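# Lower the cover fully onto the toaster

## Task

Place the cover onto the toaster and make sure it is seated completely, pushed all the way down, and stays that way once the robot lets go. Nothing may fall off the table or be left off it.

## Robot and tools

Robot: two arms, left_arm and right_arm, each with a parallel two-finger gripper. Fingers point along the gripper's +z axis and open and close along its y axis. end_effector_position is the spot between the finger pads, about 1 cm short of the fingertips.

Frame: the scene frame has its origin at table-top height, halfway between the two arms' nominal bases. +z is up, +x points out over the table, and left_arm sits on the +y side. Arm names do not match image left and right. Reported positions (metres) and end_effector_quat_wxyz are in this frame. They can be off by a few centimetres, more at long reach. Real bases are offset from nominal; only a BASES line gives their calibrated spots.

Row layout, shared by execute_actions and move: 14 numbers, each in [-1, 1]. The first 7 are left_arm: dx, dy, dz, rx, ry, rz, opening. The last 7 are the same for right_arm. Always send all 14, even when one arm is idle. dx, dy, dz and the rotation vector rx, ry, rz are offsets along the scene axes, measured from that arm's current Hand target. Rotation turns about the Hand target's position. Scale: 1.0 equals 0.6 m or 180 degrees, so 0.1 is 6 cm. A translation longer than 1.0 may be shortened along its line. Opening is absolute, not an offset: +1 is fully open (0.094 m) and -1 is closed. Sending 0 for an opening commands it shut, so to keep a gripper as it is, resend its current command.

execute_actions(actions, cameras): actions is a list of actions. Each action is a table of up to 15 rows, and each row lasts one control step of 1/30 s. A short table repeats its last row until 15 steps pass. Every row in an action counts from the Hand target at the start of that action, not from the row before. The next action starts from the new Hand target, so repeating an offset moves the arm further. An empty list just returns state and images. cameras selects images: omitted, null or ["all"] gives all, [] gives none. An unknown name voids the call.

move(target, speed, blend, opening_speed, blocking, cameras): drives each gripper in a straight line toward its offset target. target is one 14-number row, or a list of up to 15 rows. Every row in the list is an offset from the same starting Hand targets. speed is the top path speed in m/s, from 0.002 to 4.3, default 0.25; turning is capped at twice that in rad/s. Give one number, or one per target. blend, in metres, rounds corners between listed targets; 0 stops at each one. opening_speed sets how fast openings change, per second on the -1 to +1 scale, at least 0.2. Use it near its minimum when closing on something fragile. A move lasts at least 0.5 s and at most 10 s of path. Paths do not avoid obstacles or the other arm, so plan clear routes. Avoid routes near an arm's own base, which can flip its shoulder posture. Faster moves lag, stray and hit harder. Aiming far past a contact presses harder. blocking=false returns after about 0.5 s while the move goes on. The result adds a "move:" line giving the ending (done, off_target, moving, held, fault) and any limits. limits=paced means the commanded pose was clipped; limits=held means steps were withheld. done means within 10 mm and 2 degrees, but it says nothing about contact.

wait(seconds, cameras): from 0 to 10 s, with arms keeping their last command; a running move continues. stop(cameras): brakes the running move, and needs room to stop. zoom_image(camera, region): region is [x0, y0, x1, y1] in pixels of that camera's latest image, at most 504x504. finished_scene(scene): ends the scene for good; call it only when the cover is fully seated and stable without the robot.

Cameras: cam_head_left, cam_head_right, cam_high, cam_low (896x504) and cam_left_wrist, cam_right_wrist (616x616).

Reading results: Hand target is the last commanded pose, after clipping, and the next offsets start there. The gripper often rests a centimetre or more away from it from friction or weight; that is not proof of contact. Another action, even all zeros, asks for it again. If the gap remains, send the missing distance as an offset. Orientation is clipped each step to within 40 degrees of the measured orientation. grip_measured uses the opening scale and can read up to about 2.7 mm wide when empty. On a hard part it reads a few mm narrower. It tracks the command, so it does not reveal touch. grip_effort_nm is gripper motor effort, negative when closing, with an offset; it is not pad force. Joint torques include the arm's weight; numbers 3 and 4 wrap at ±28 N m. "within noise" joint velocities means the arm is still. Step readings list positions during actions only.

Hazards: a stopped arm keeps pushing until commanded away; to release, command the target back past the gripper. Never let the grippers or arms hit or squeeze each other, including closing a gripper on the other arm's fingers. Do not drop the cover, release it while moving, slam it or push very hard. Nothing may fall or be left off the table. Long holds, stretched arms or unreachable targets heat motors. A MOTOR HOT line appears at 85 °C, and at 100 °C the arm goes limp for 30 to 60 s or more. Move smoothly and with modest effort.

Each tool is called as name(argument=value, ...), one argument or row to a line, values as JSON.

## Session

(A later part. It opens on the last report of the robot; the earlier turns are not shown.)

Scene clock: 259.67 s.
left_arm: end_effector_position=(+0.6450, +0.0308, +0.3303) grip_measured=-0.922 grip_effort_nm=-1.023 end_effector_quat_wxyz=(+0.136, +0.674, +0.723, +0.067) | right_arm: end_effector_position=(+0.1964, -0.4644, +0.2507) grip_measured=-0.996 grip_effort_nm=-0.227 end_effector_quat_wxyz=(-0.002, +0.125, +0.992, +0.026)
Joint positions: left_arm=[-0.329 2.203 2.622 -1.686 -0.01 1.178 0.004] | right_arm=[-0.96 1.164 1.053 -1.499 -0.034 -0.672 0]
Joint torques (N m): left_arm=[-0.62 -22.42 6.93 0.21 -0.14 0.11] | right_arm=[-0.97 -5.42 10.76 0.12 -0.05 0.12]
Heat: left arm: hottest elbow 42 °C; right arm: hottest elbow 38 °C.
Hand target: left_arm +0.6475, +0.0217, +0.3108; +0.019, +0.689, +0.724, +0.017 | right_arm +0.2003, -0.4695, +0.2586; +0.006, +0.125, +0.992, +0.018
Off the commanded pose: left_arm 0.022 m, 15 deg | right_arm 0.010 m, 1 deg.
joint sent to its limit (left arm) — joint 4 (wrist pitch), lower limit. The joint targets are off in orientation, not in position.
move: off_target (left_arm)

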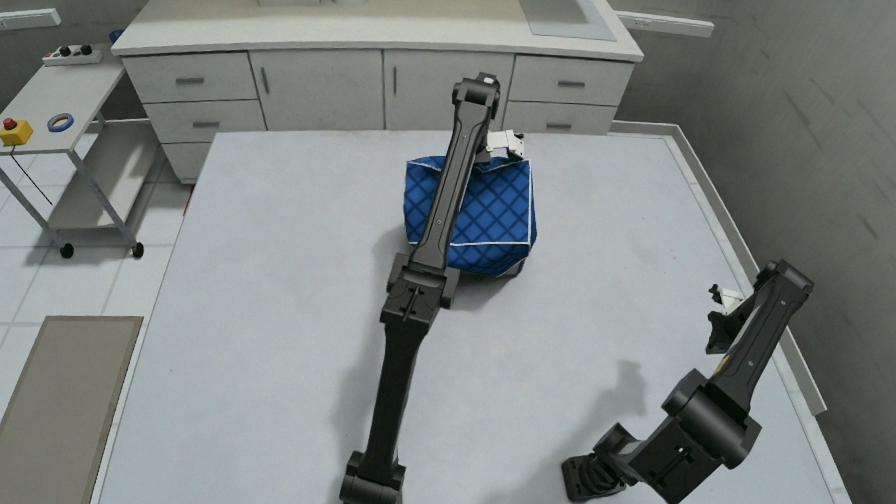

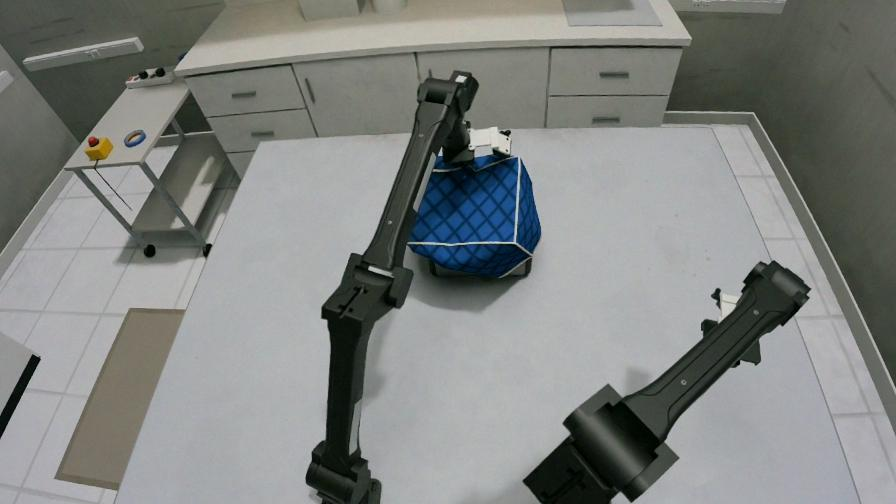

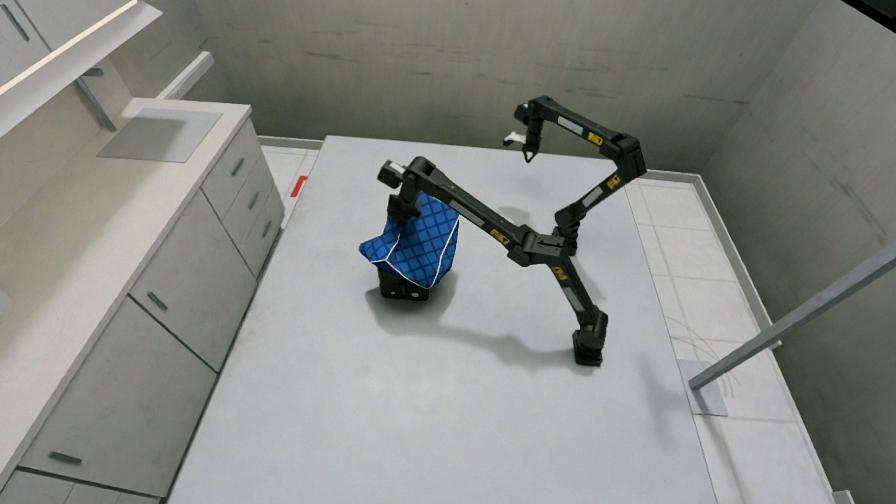

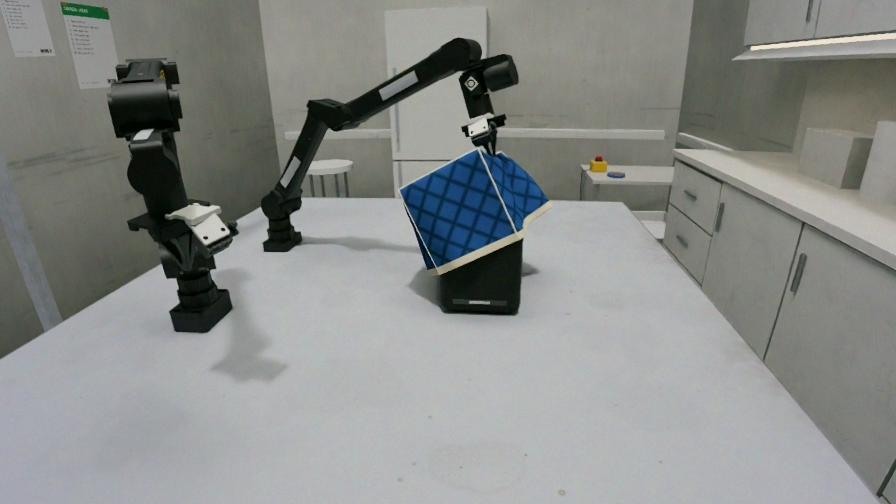

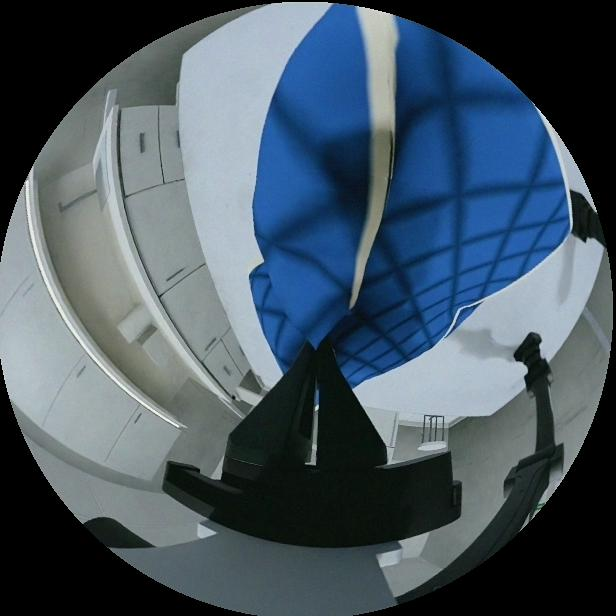

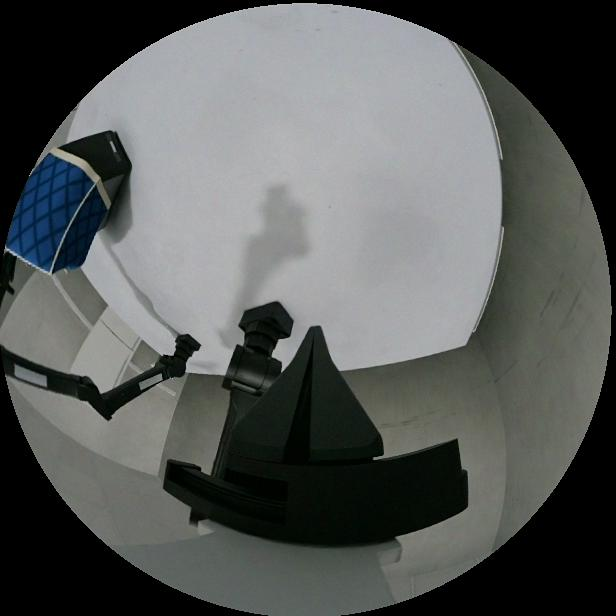

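move(
  target=[0.0,0,-0.01,0,0,0,-1,0,0,0,0,0,0,-1],
  speed=0.1,
  cameras=[],
)

move(
  target=[
    [0,0,0.03,0,0,0,0.6,0,0,0,0,0,0,-1],
    [0,0.02,0.25,0,0,0,0.6,0,0,0,0,0,0,-1],
    [-0.1,0.35,0.25,0,0,0,0.6,0,0,0,0,0,0,-1],
  ],
  speed=0.2,
  opening_speed=0.8,
)

zoom_image(
  camera="cam_high",
  region=[320, 120, 500, 320],
)

zoom_image(
  camera="cam_head_right",
  region=[380, 80, 580, 300],
)

Scene clock: 270.93 s.
left_arm: end_effector_position=(+0.6446, +0.0312, +0.3277) grip_measured=-0.922 grip_effort_nm=-1.023 end_effector_quat_wxyz=(+0.133, +0.675, +0.723, +0.067) | right_arm: end_effector_position=(+0.1964, -0.4644, +0.2507) grip_measured=-0.996 grip_effort_nm=-0.242 end_effector_quat_wxyz=(-0.002, +0.125, +0.992, +0.026)
Joint positions: left_arm=[-0.329 2.203 2.616 -1.686 -0.012 1.179 0.004] | right_arm=[-0.96 1.164 1.053 -1.499 -0.034 -0.672 0]
Joint torques (N m): left_arm=[-1.08 -22.24 6.91 0.21 -0.11 0.12] | right_arm=[-0.97 -5.54 10.78 0.06 -0.05 0.12]
Heat: left arm: hottest elbow 42 °C; right arm: hottest elbow 38 °C.
Hand target: left_arm +0.6475, +0.0218, +0.3048; +0.019, +0.689, +0.724, +0.017 | right_arm +0.2003, -0.4695, +0.2586; +0.006, +0.125, +0.992, +0.018
Off the commanded pose: left_arm 0.025 m, 14 deg | right_arm 0.010 m, 1 deg.
joint sent to its limit (left arm) — joint 4 (wrist pitch), lower limit. The joint targets are off in orientation, not in position.
move: off_target (left_arm)
No camera images: "cameras" was empty.

Scene clock: 274.33 s.
left_arm: end_effector_position=(+0.5963, +0.2296, +0.4356) grip_measured=+0.598 grip_effort_nm=0.115 end_effector_quat_wxyz=(+0.148, +0.673, +0.714, +0.123) | right_arm: end_effector_position=(+0.1964, -0.4644, +0.2507) grip_measured=-0.996 grip_effort_nm=-0.237 end_effector_quat_wxyz=(-0.002, +0.125, +0.992, +0.026)
Joint positions: left_arm=[-0.05 1.904 2.406 -1.686 0.005 1.465 0.075] | right_arm=[-0.96 1.164 1.053 -1.499 -0.034 -0.672 0]
Joint torques (N m): left_arm=[0.03 -22.77 7.1 0.36 -0.04 0.12] | right_arm=[-0.97 -5.6 10.76 0.09 -0.05 0.11]
Heat: left arm: hottest elbow 41 °C; right arm: hottest elbow 38 °C.
Hand target: left_arm +0.5876, +0.2316, +0.4547; +0.019, +0.689, +0.724, +0.017 | right_arm +0.2003, -0.4695, +0.2586; +0.006, +0.125, +0.992, +0.018
Off the commanded pose: left_arm 0.021 m, 19 deg | right_arm 0.010 m, 1 deg.
joint sent to its limit (left arm) — joint 4 (wrist pitch), lower limit. The joint targets are off in orientation, not in position.
move: off_target (left_arm)

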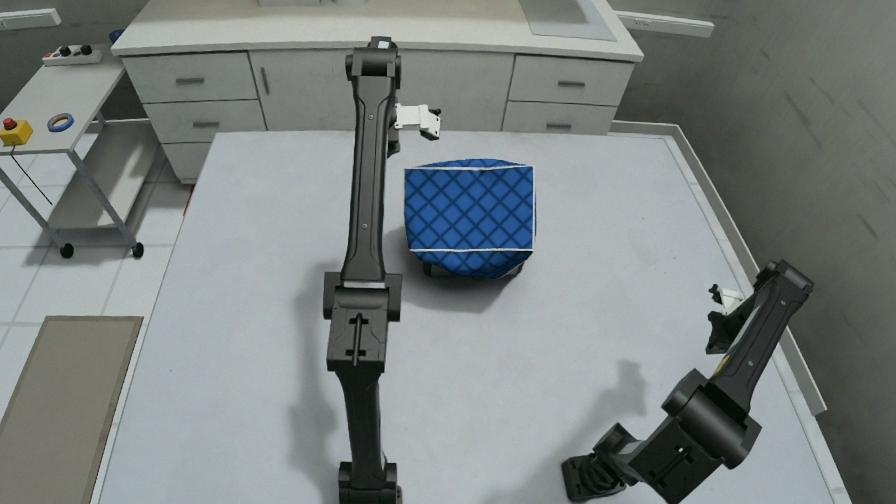

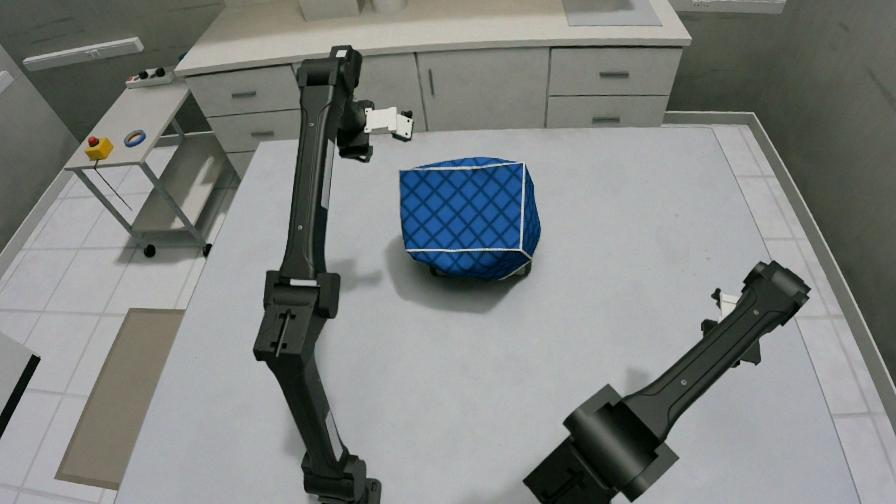

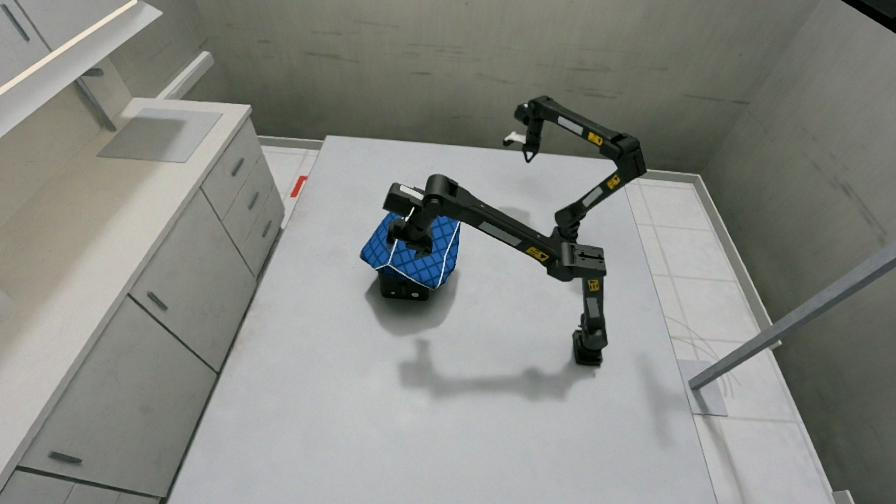

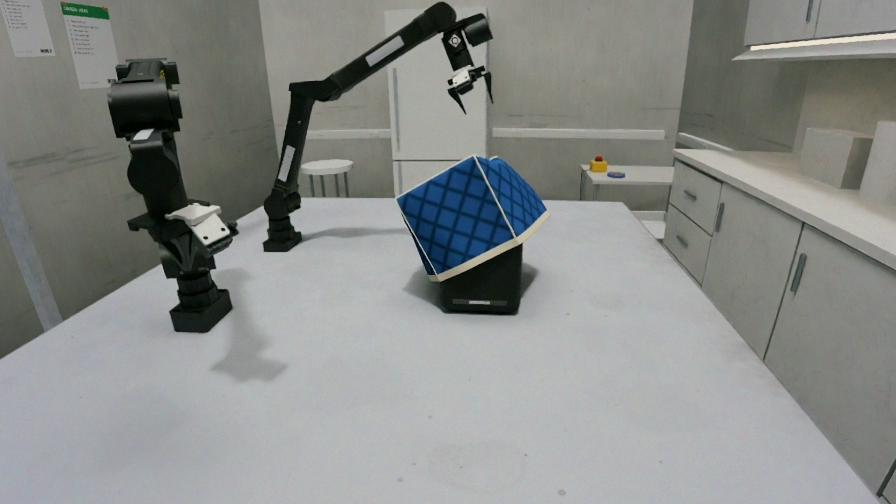

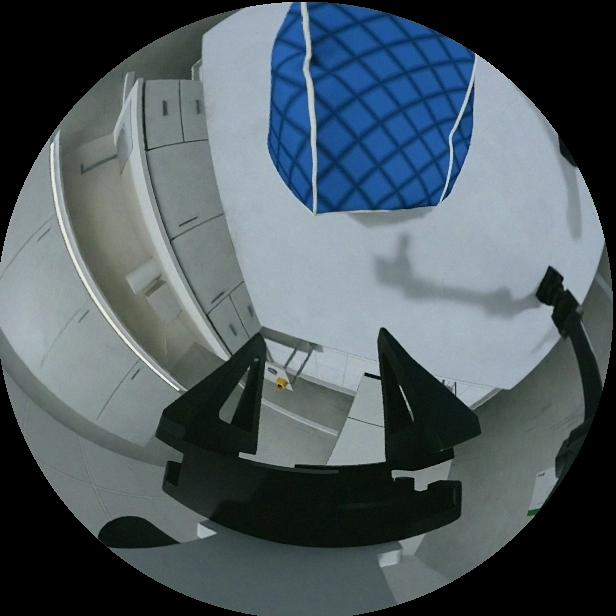

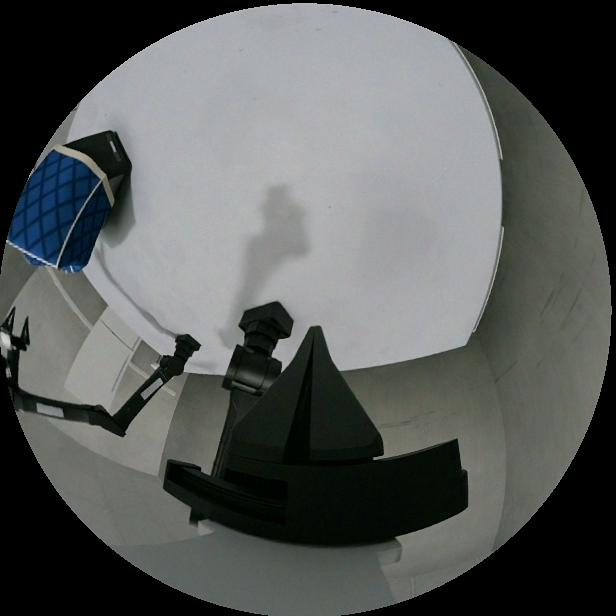

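Scaled by 2.520.

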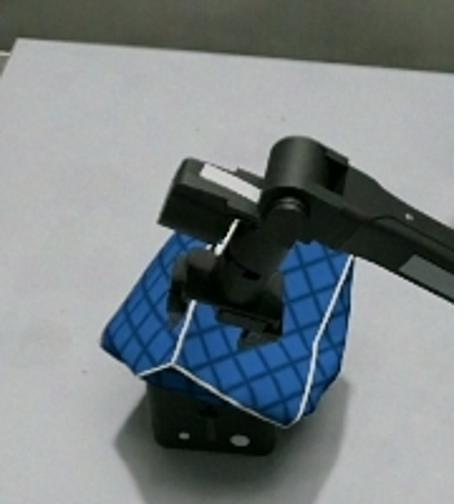

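Scaled by 2.291.

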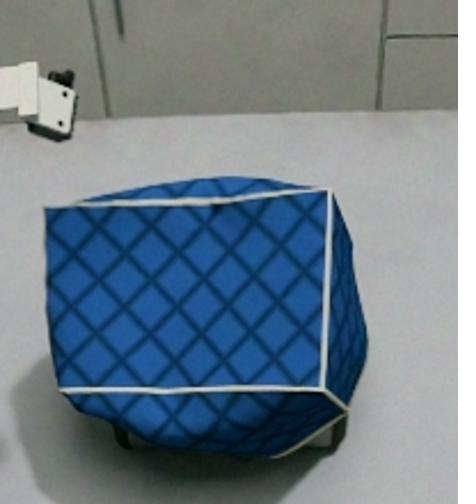

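move(
  target=[-0.065,-0.11,-0.14,0,0,0.47,0.4,0,0,0,0,0,0,-1],
  speed=0.3,
)

zoom_image(
  camera="cam_high",
  region=[320, 120, 500, 320],
)

zoom_image(
  camera="cam_head_right",
  region=[380, 80, 580, 300],
)

Scene clock: 283.97 s.
left_arm: end_effector_position=(+0.5569, +0.1725, +0.3492) grip_measured=+0.402 grip_effort_nm=-0.105 end_effector_quat_wxyz=(+0.085, +0.025, +0.996, +0.018) | right_arm: end_effector_position=(+0.1964, -0.4644, +0.2507) grip_measured=-0.996 grip_effort_nm=-0.227 end_effector_quat_wxyz=(-0.002, +0.125, +0.992, +0.026)
Joint positions: left_arm=[-0.166 1.865 2.143 -1.686 -0.058 -0.105 0.066] | right_arm=[-0.96 1.164 1.053 -1.499 -0.034 -0.672 0]
Joint torques (N m): left_arm=[-1.26 -23.71 7.39 0.13 0.1 -0.05] | right_arm=[-1.03 -5.42 10.8 0.09 -0.05 0.11]
Heat: left arm: hottest elbow 40 °C; right arm: hottest elbow 38 °C.
Hand target: left_arm +0.5486, +0.1657, +0.3705; +0.002, +0.022, +0.999, +0.026 | right_arm +0.2003, -0.4695, +0.2586; +0.006, +0.125, +0.992, +0.018
Off the commanded pose: left_arm 0.024 m, 9 deg | right_arm 0.010 m, 1 deg.
joint sent to its limit (left arm) — joint 4 (wrist pitch), lower limit. The joint targets are off in orientation, not in position.
move: off_target (left_arm)

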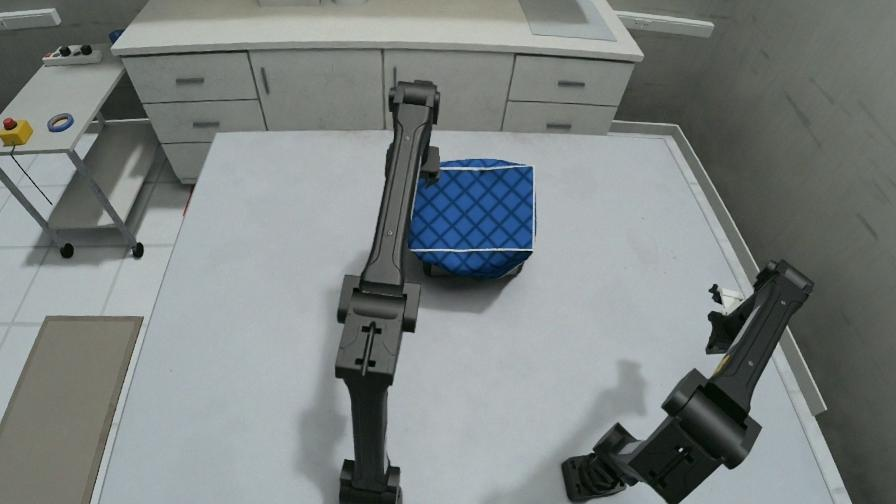

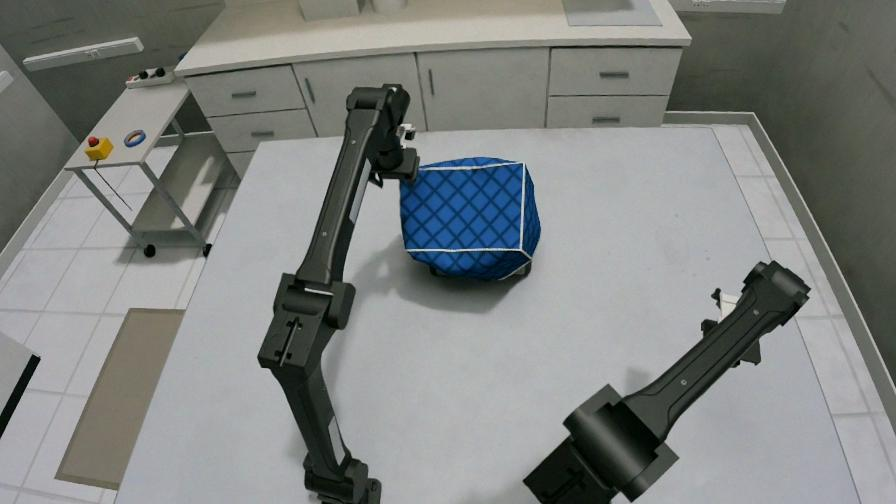

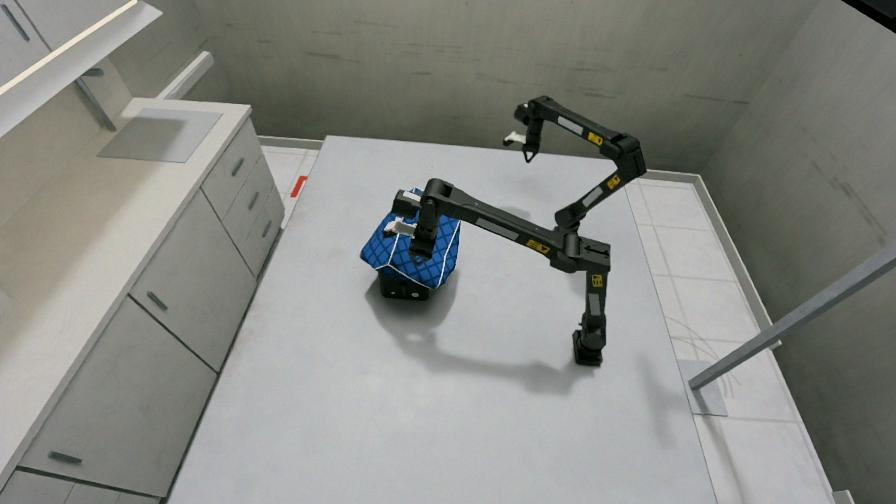

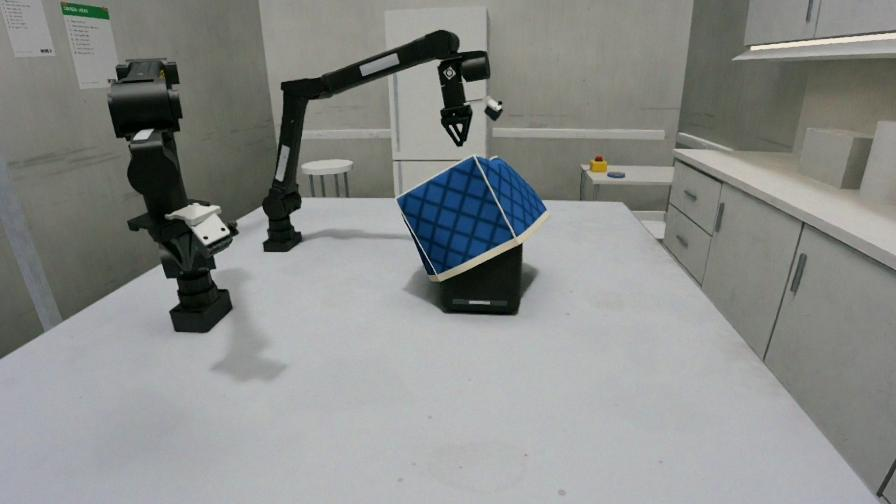

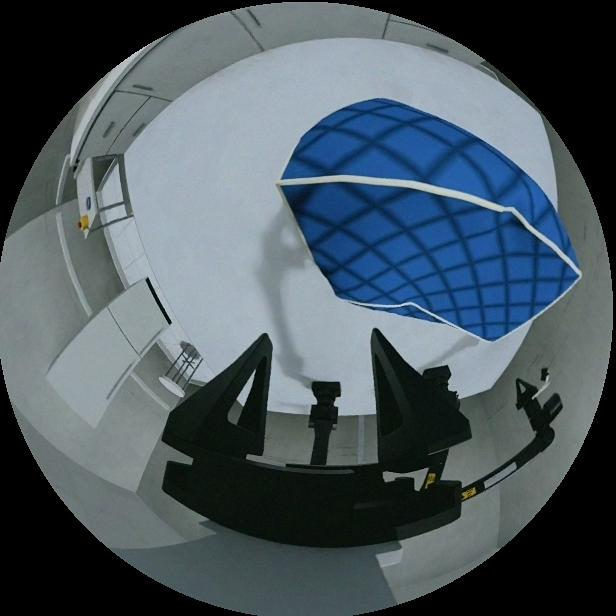

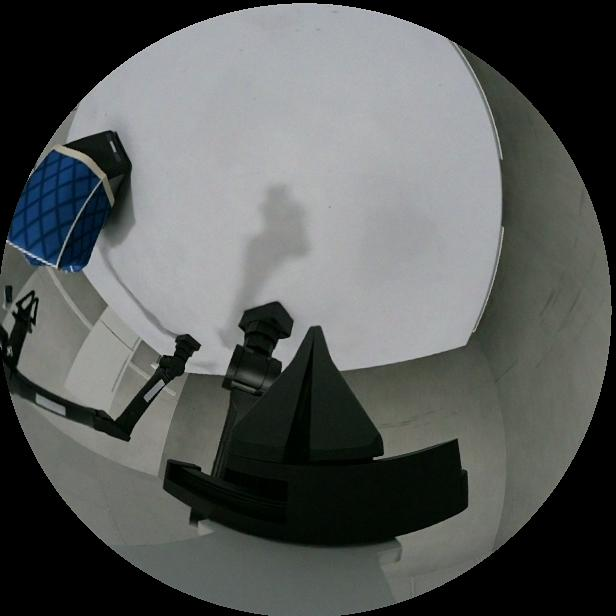

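Scaled by 2.520.

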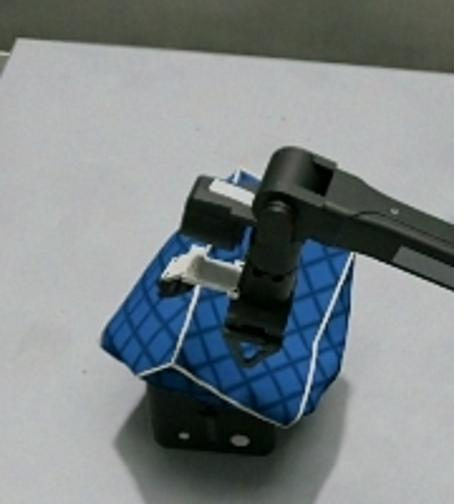

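Scaled by 2.291.

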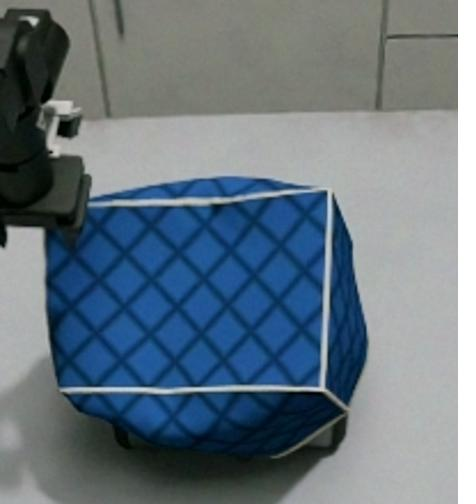

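move(
  target=[-0.14,-0.01,-0.06,0,0,0,0.4,0,0,0,0,0,0,-1],
  speed=0.2,
)

zoom_image(
  camera="cam_high",
  region=[320, 120, 500, 320],
)

zoom_image(
  camera="cam_head_right",
  region=[380, 80, 580, 300],
)

Scene clock: 293.63 s.
left_arm: end_effector_position=(+0.4708, +0.1657, +0.3193) grip_measured=+0.402 grip_effort_nm=-0.105 end_effector_quat_wxyz=(+0.017, +0.023, +0.999, +0.025) | right_arm: end_effector_position=(+0.1964, -0.4644, +0.2507) grip_measured=-0.996 grip_effort_nm=-0.247 end_effector_quat_wxyz=(-0.002, +0.125, +0.992, +0.026)
Joint positions: left_arm=[-0.204 1.693 1.833 -1.686 -0.054 -0.153 0.066] | right_arm=[-0.96 1.164 1.053 -1.499 -0.034 -0.672 0]
Joint torques (N m): left_arm=[-1.2 -19.78 7.43 -0.16 0.09 -0.07] | right_arm=[-1.03 -5.66 10.8 0.09 -0.06 0.12]
Heat: left arm: hottest elbow 40 °C; right arm: hottest elbow 38 °C.
Hand target: left_arm +0.4646, +0.1598, +0.3347; +0.002, +0.022, +0.999, +0.025 | right_arm +0.2003, -0.4695, +0.2586; +0.006, +0.125, +0.992, +0.018
Off the commanded pose: left_arm 0.018 m, 2 deg | right_arm 0.010 m, 1 deg.
joint sent to its limit (left arm) — joint 4 (wrist pitch), lower limit. The joint targets are off in orientation, not in position.
move: off_target (left_arm)

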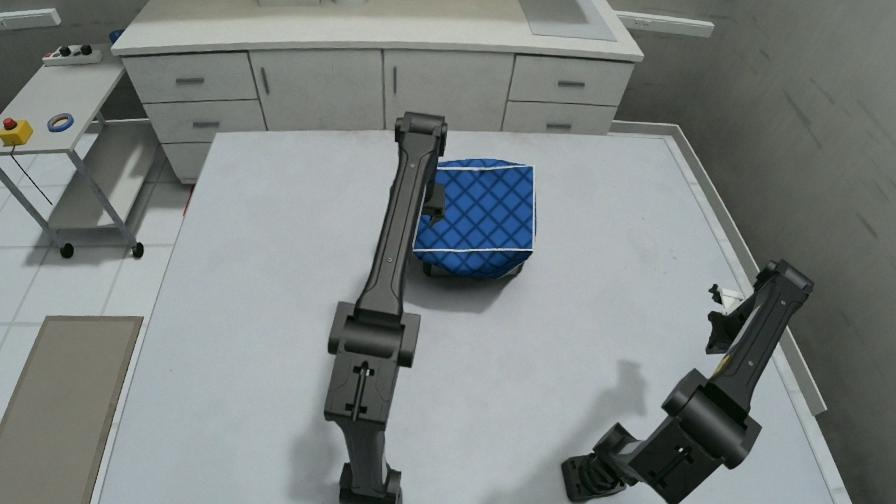

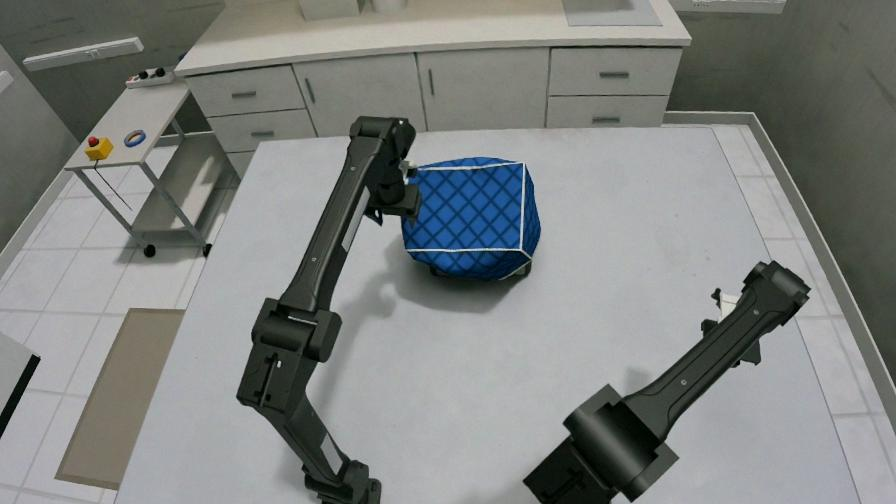

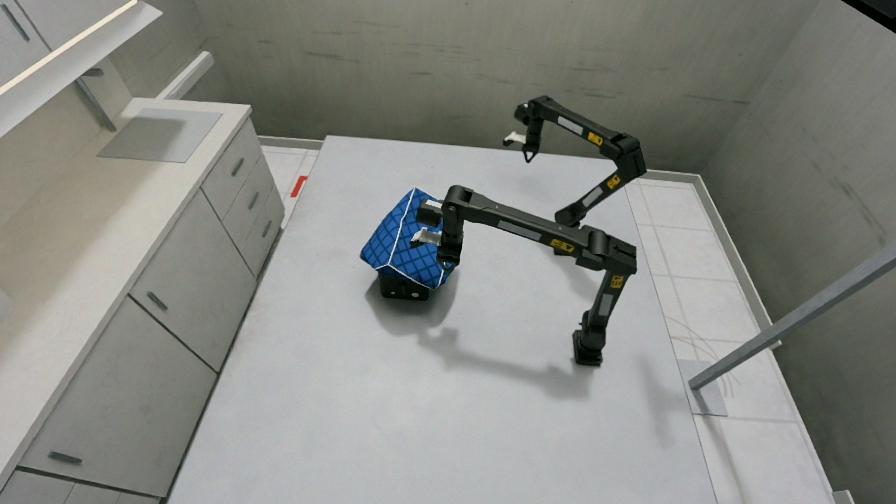

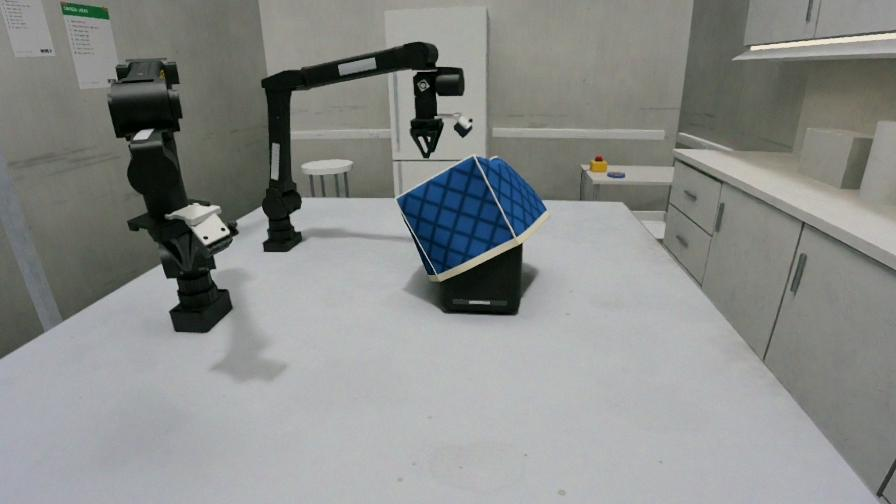

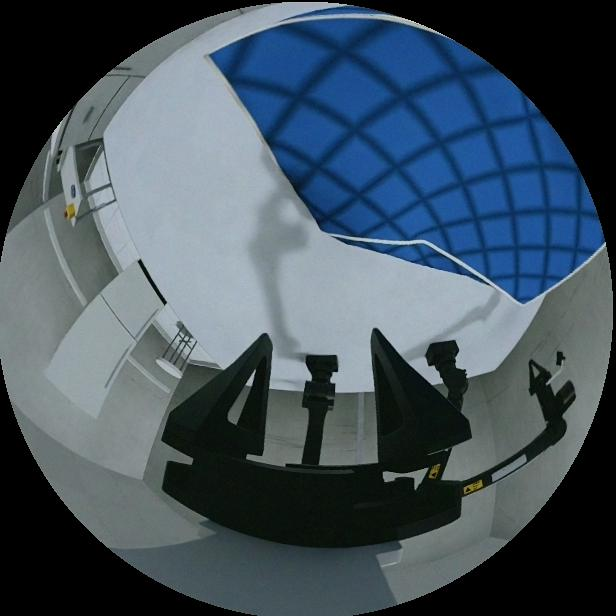

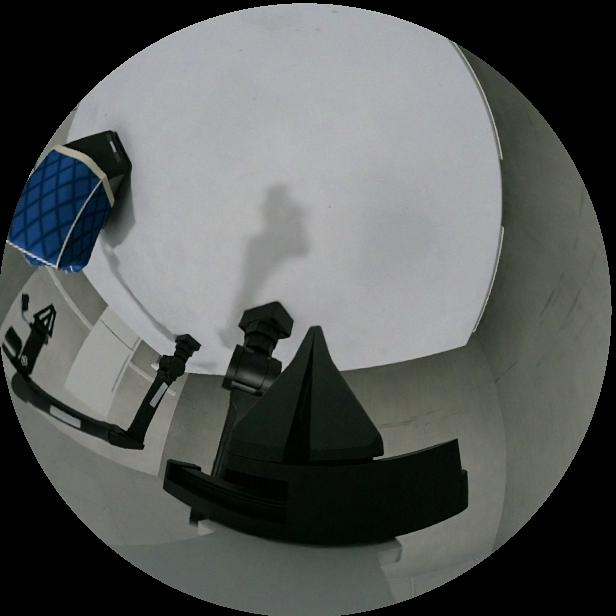

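Scaled by 2.520.

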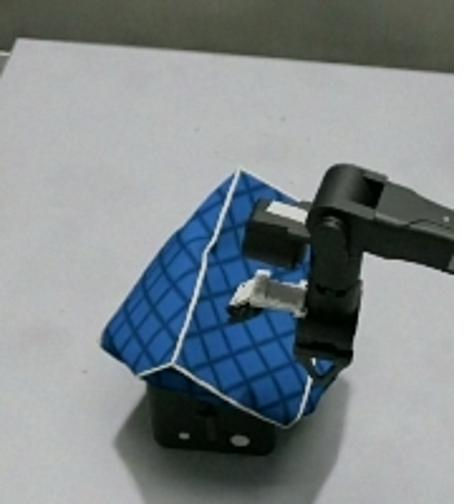

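Scaled by 2.291.

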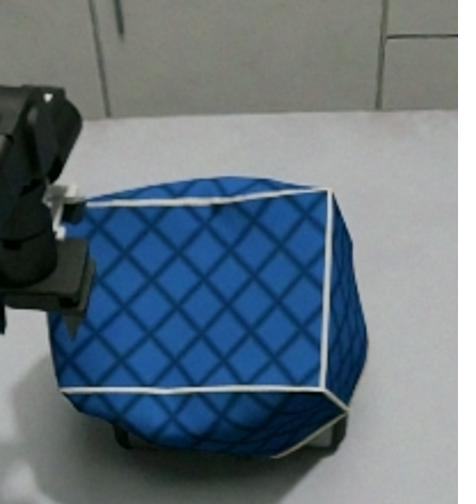

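move(
  target=[0.02,0,-0.085,0,0,0,0.4,0,0,0,0,0,0,-1],
  speed=0.1,
)

zoom_image(
  camera="cam_high",
  region=[320, 120, 500, 320],
)

zoom_image(
  camera="cam_low",
  region=[360, 80, 580, 330],
)

Scene clock: 302.37 s.
left_arm: end_effector_position=(+0.4711, +0.1656, +0.2903) grip_measured=+0.402 grip_effort_nm=-0.110 end_effector_quat_wxyz=(+0.002, +0.023, +0.999, +0.027) | right_arm: end_effector_position=(+0.1964, -0.4644, +0.2507) grip_measured=-0.996 grip_effort_nm=-0.242 end_effector_quat_wxyz=(-0.002, +0.125, +0.992, +0.026)
Joint positions: left_arm=[-0.204 1.706 1.774 -1.643 -0.054 -0.153 0.066] | right_arm=[-0.96 1.164 1.053 -1.499 -0.034 -0.672 0]
Joint torques (N m): left_arm=[-0.97 -16.09 7.6 0.42 0.07 -0.03] | right_arm=[-0.91 -5.54 10.78 0.12 -0.05 0.11]
Heat: left arm: hottest elbow 39 °C; right arm: hottest elbow 38 °C.
Hand target: left_arm +0.4766, +0.1598, +0.2837; +0.002, +0.022, +0.999, +0.026 | right_arm +0.2003, -0.4695, +0.2586; +0.006, +0.125, +0.992, +0.018
Off the commanded pose: left_arm 0.010 m, 0 deg | right_arm 0.010 m, 1 deg.
move: done

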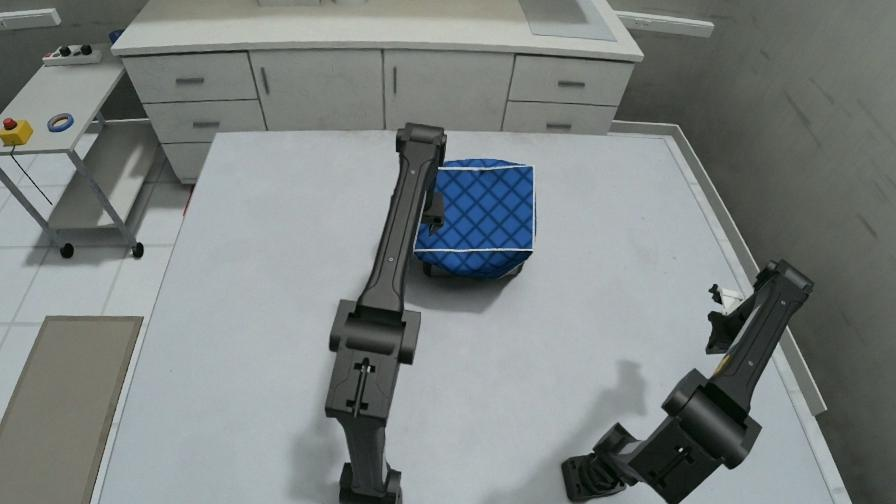

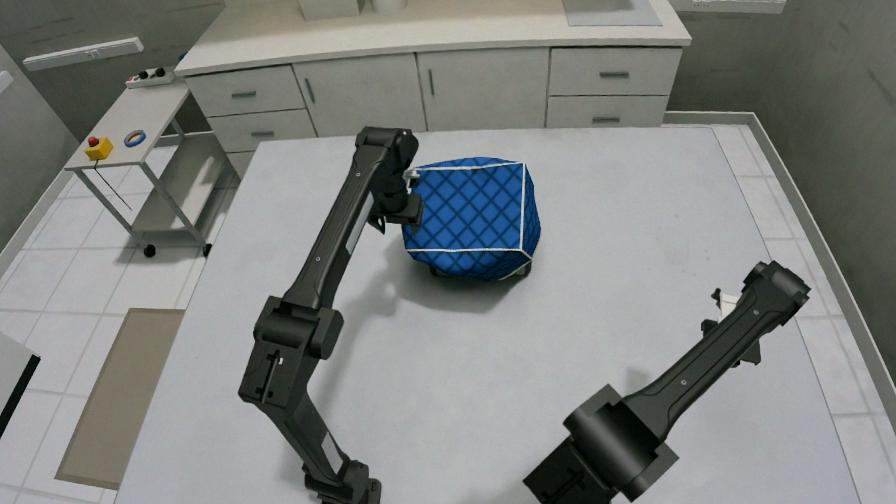

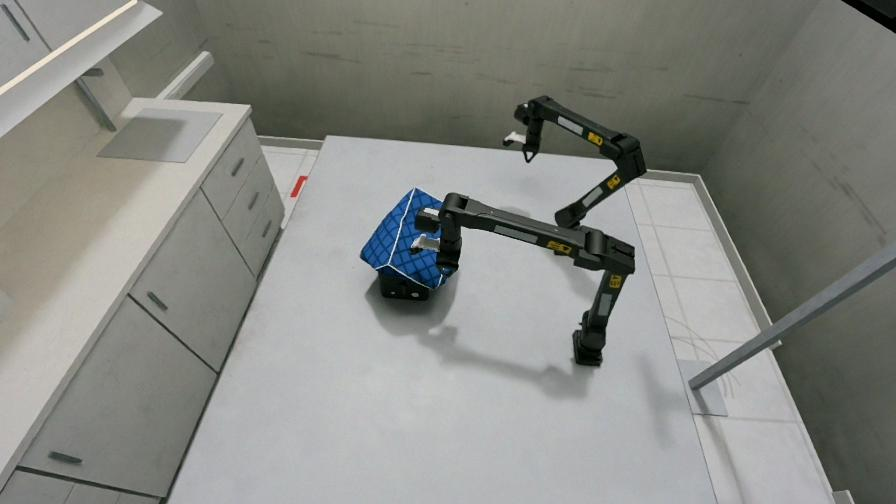

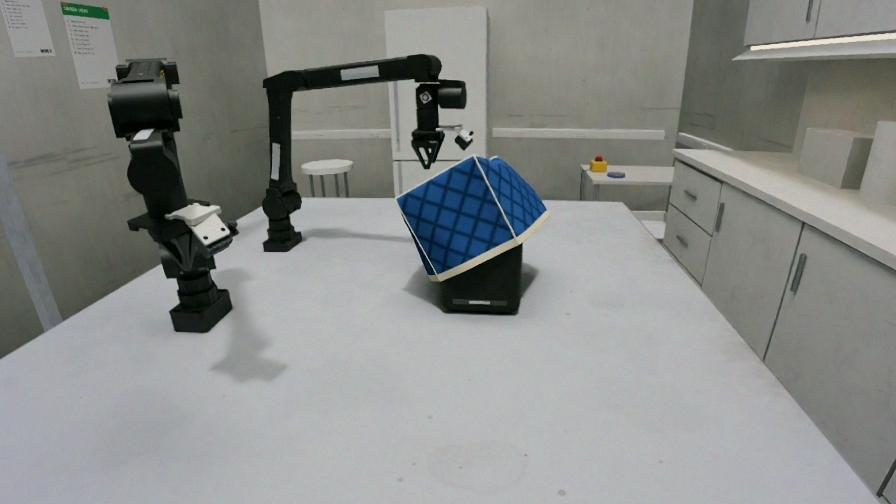

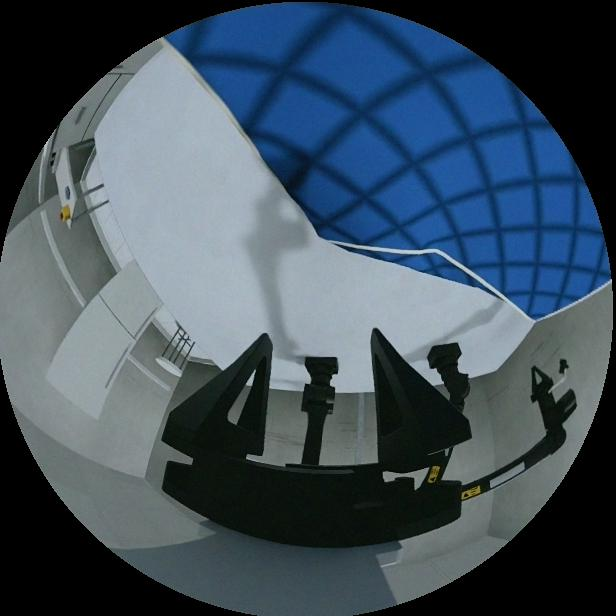

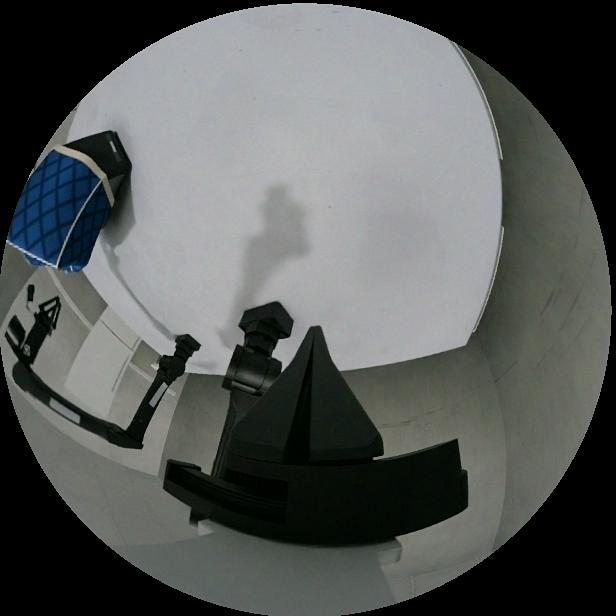

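Scaled by 2.520.

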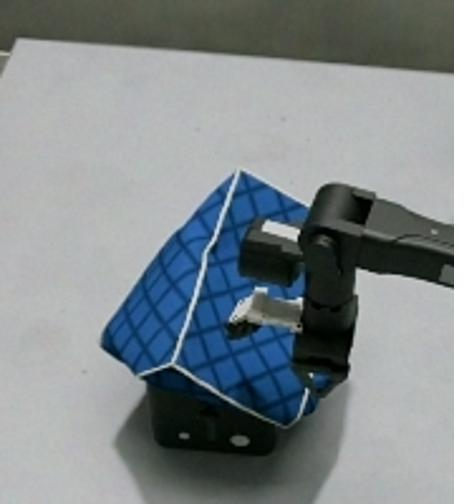

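Scaled by 2.016.

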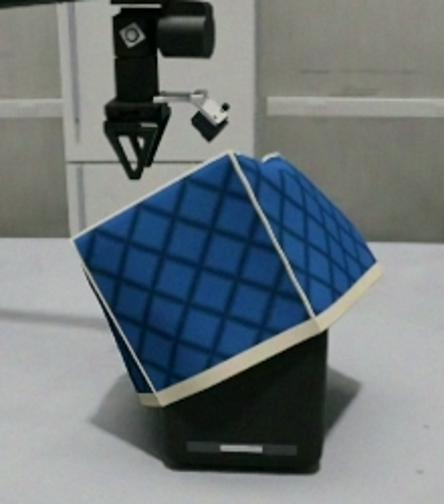

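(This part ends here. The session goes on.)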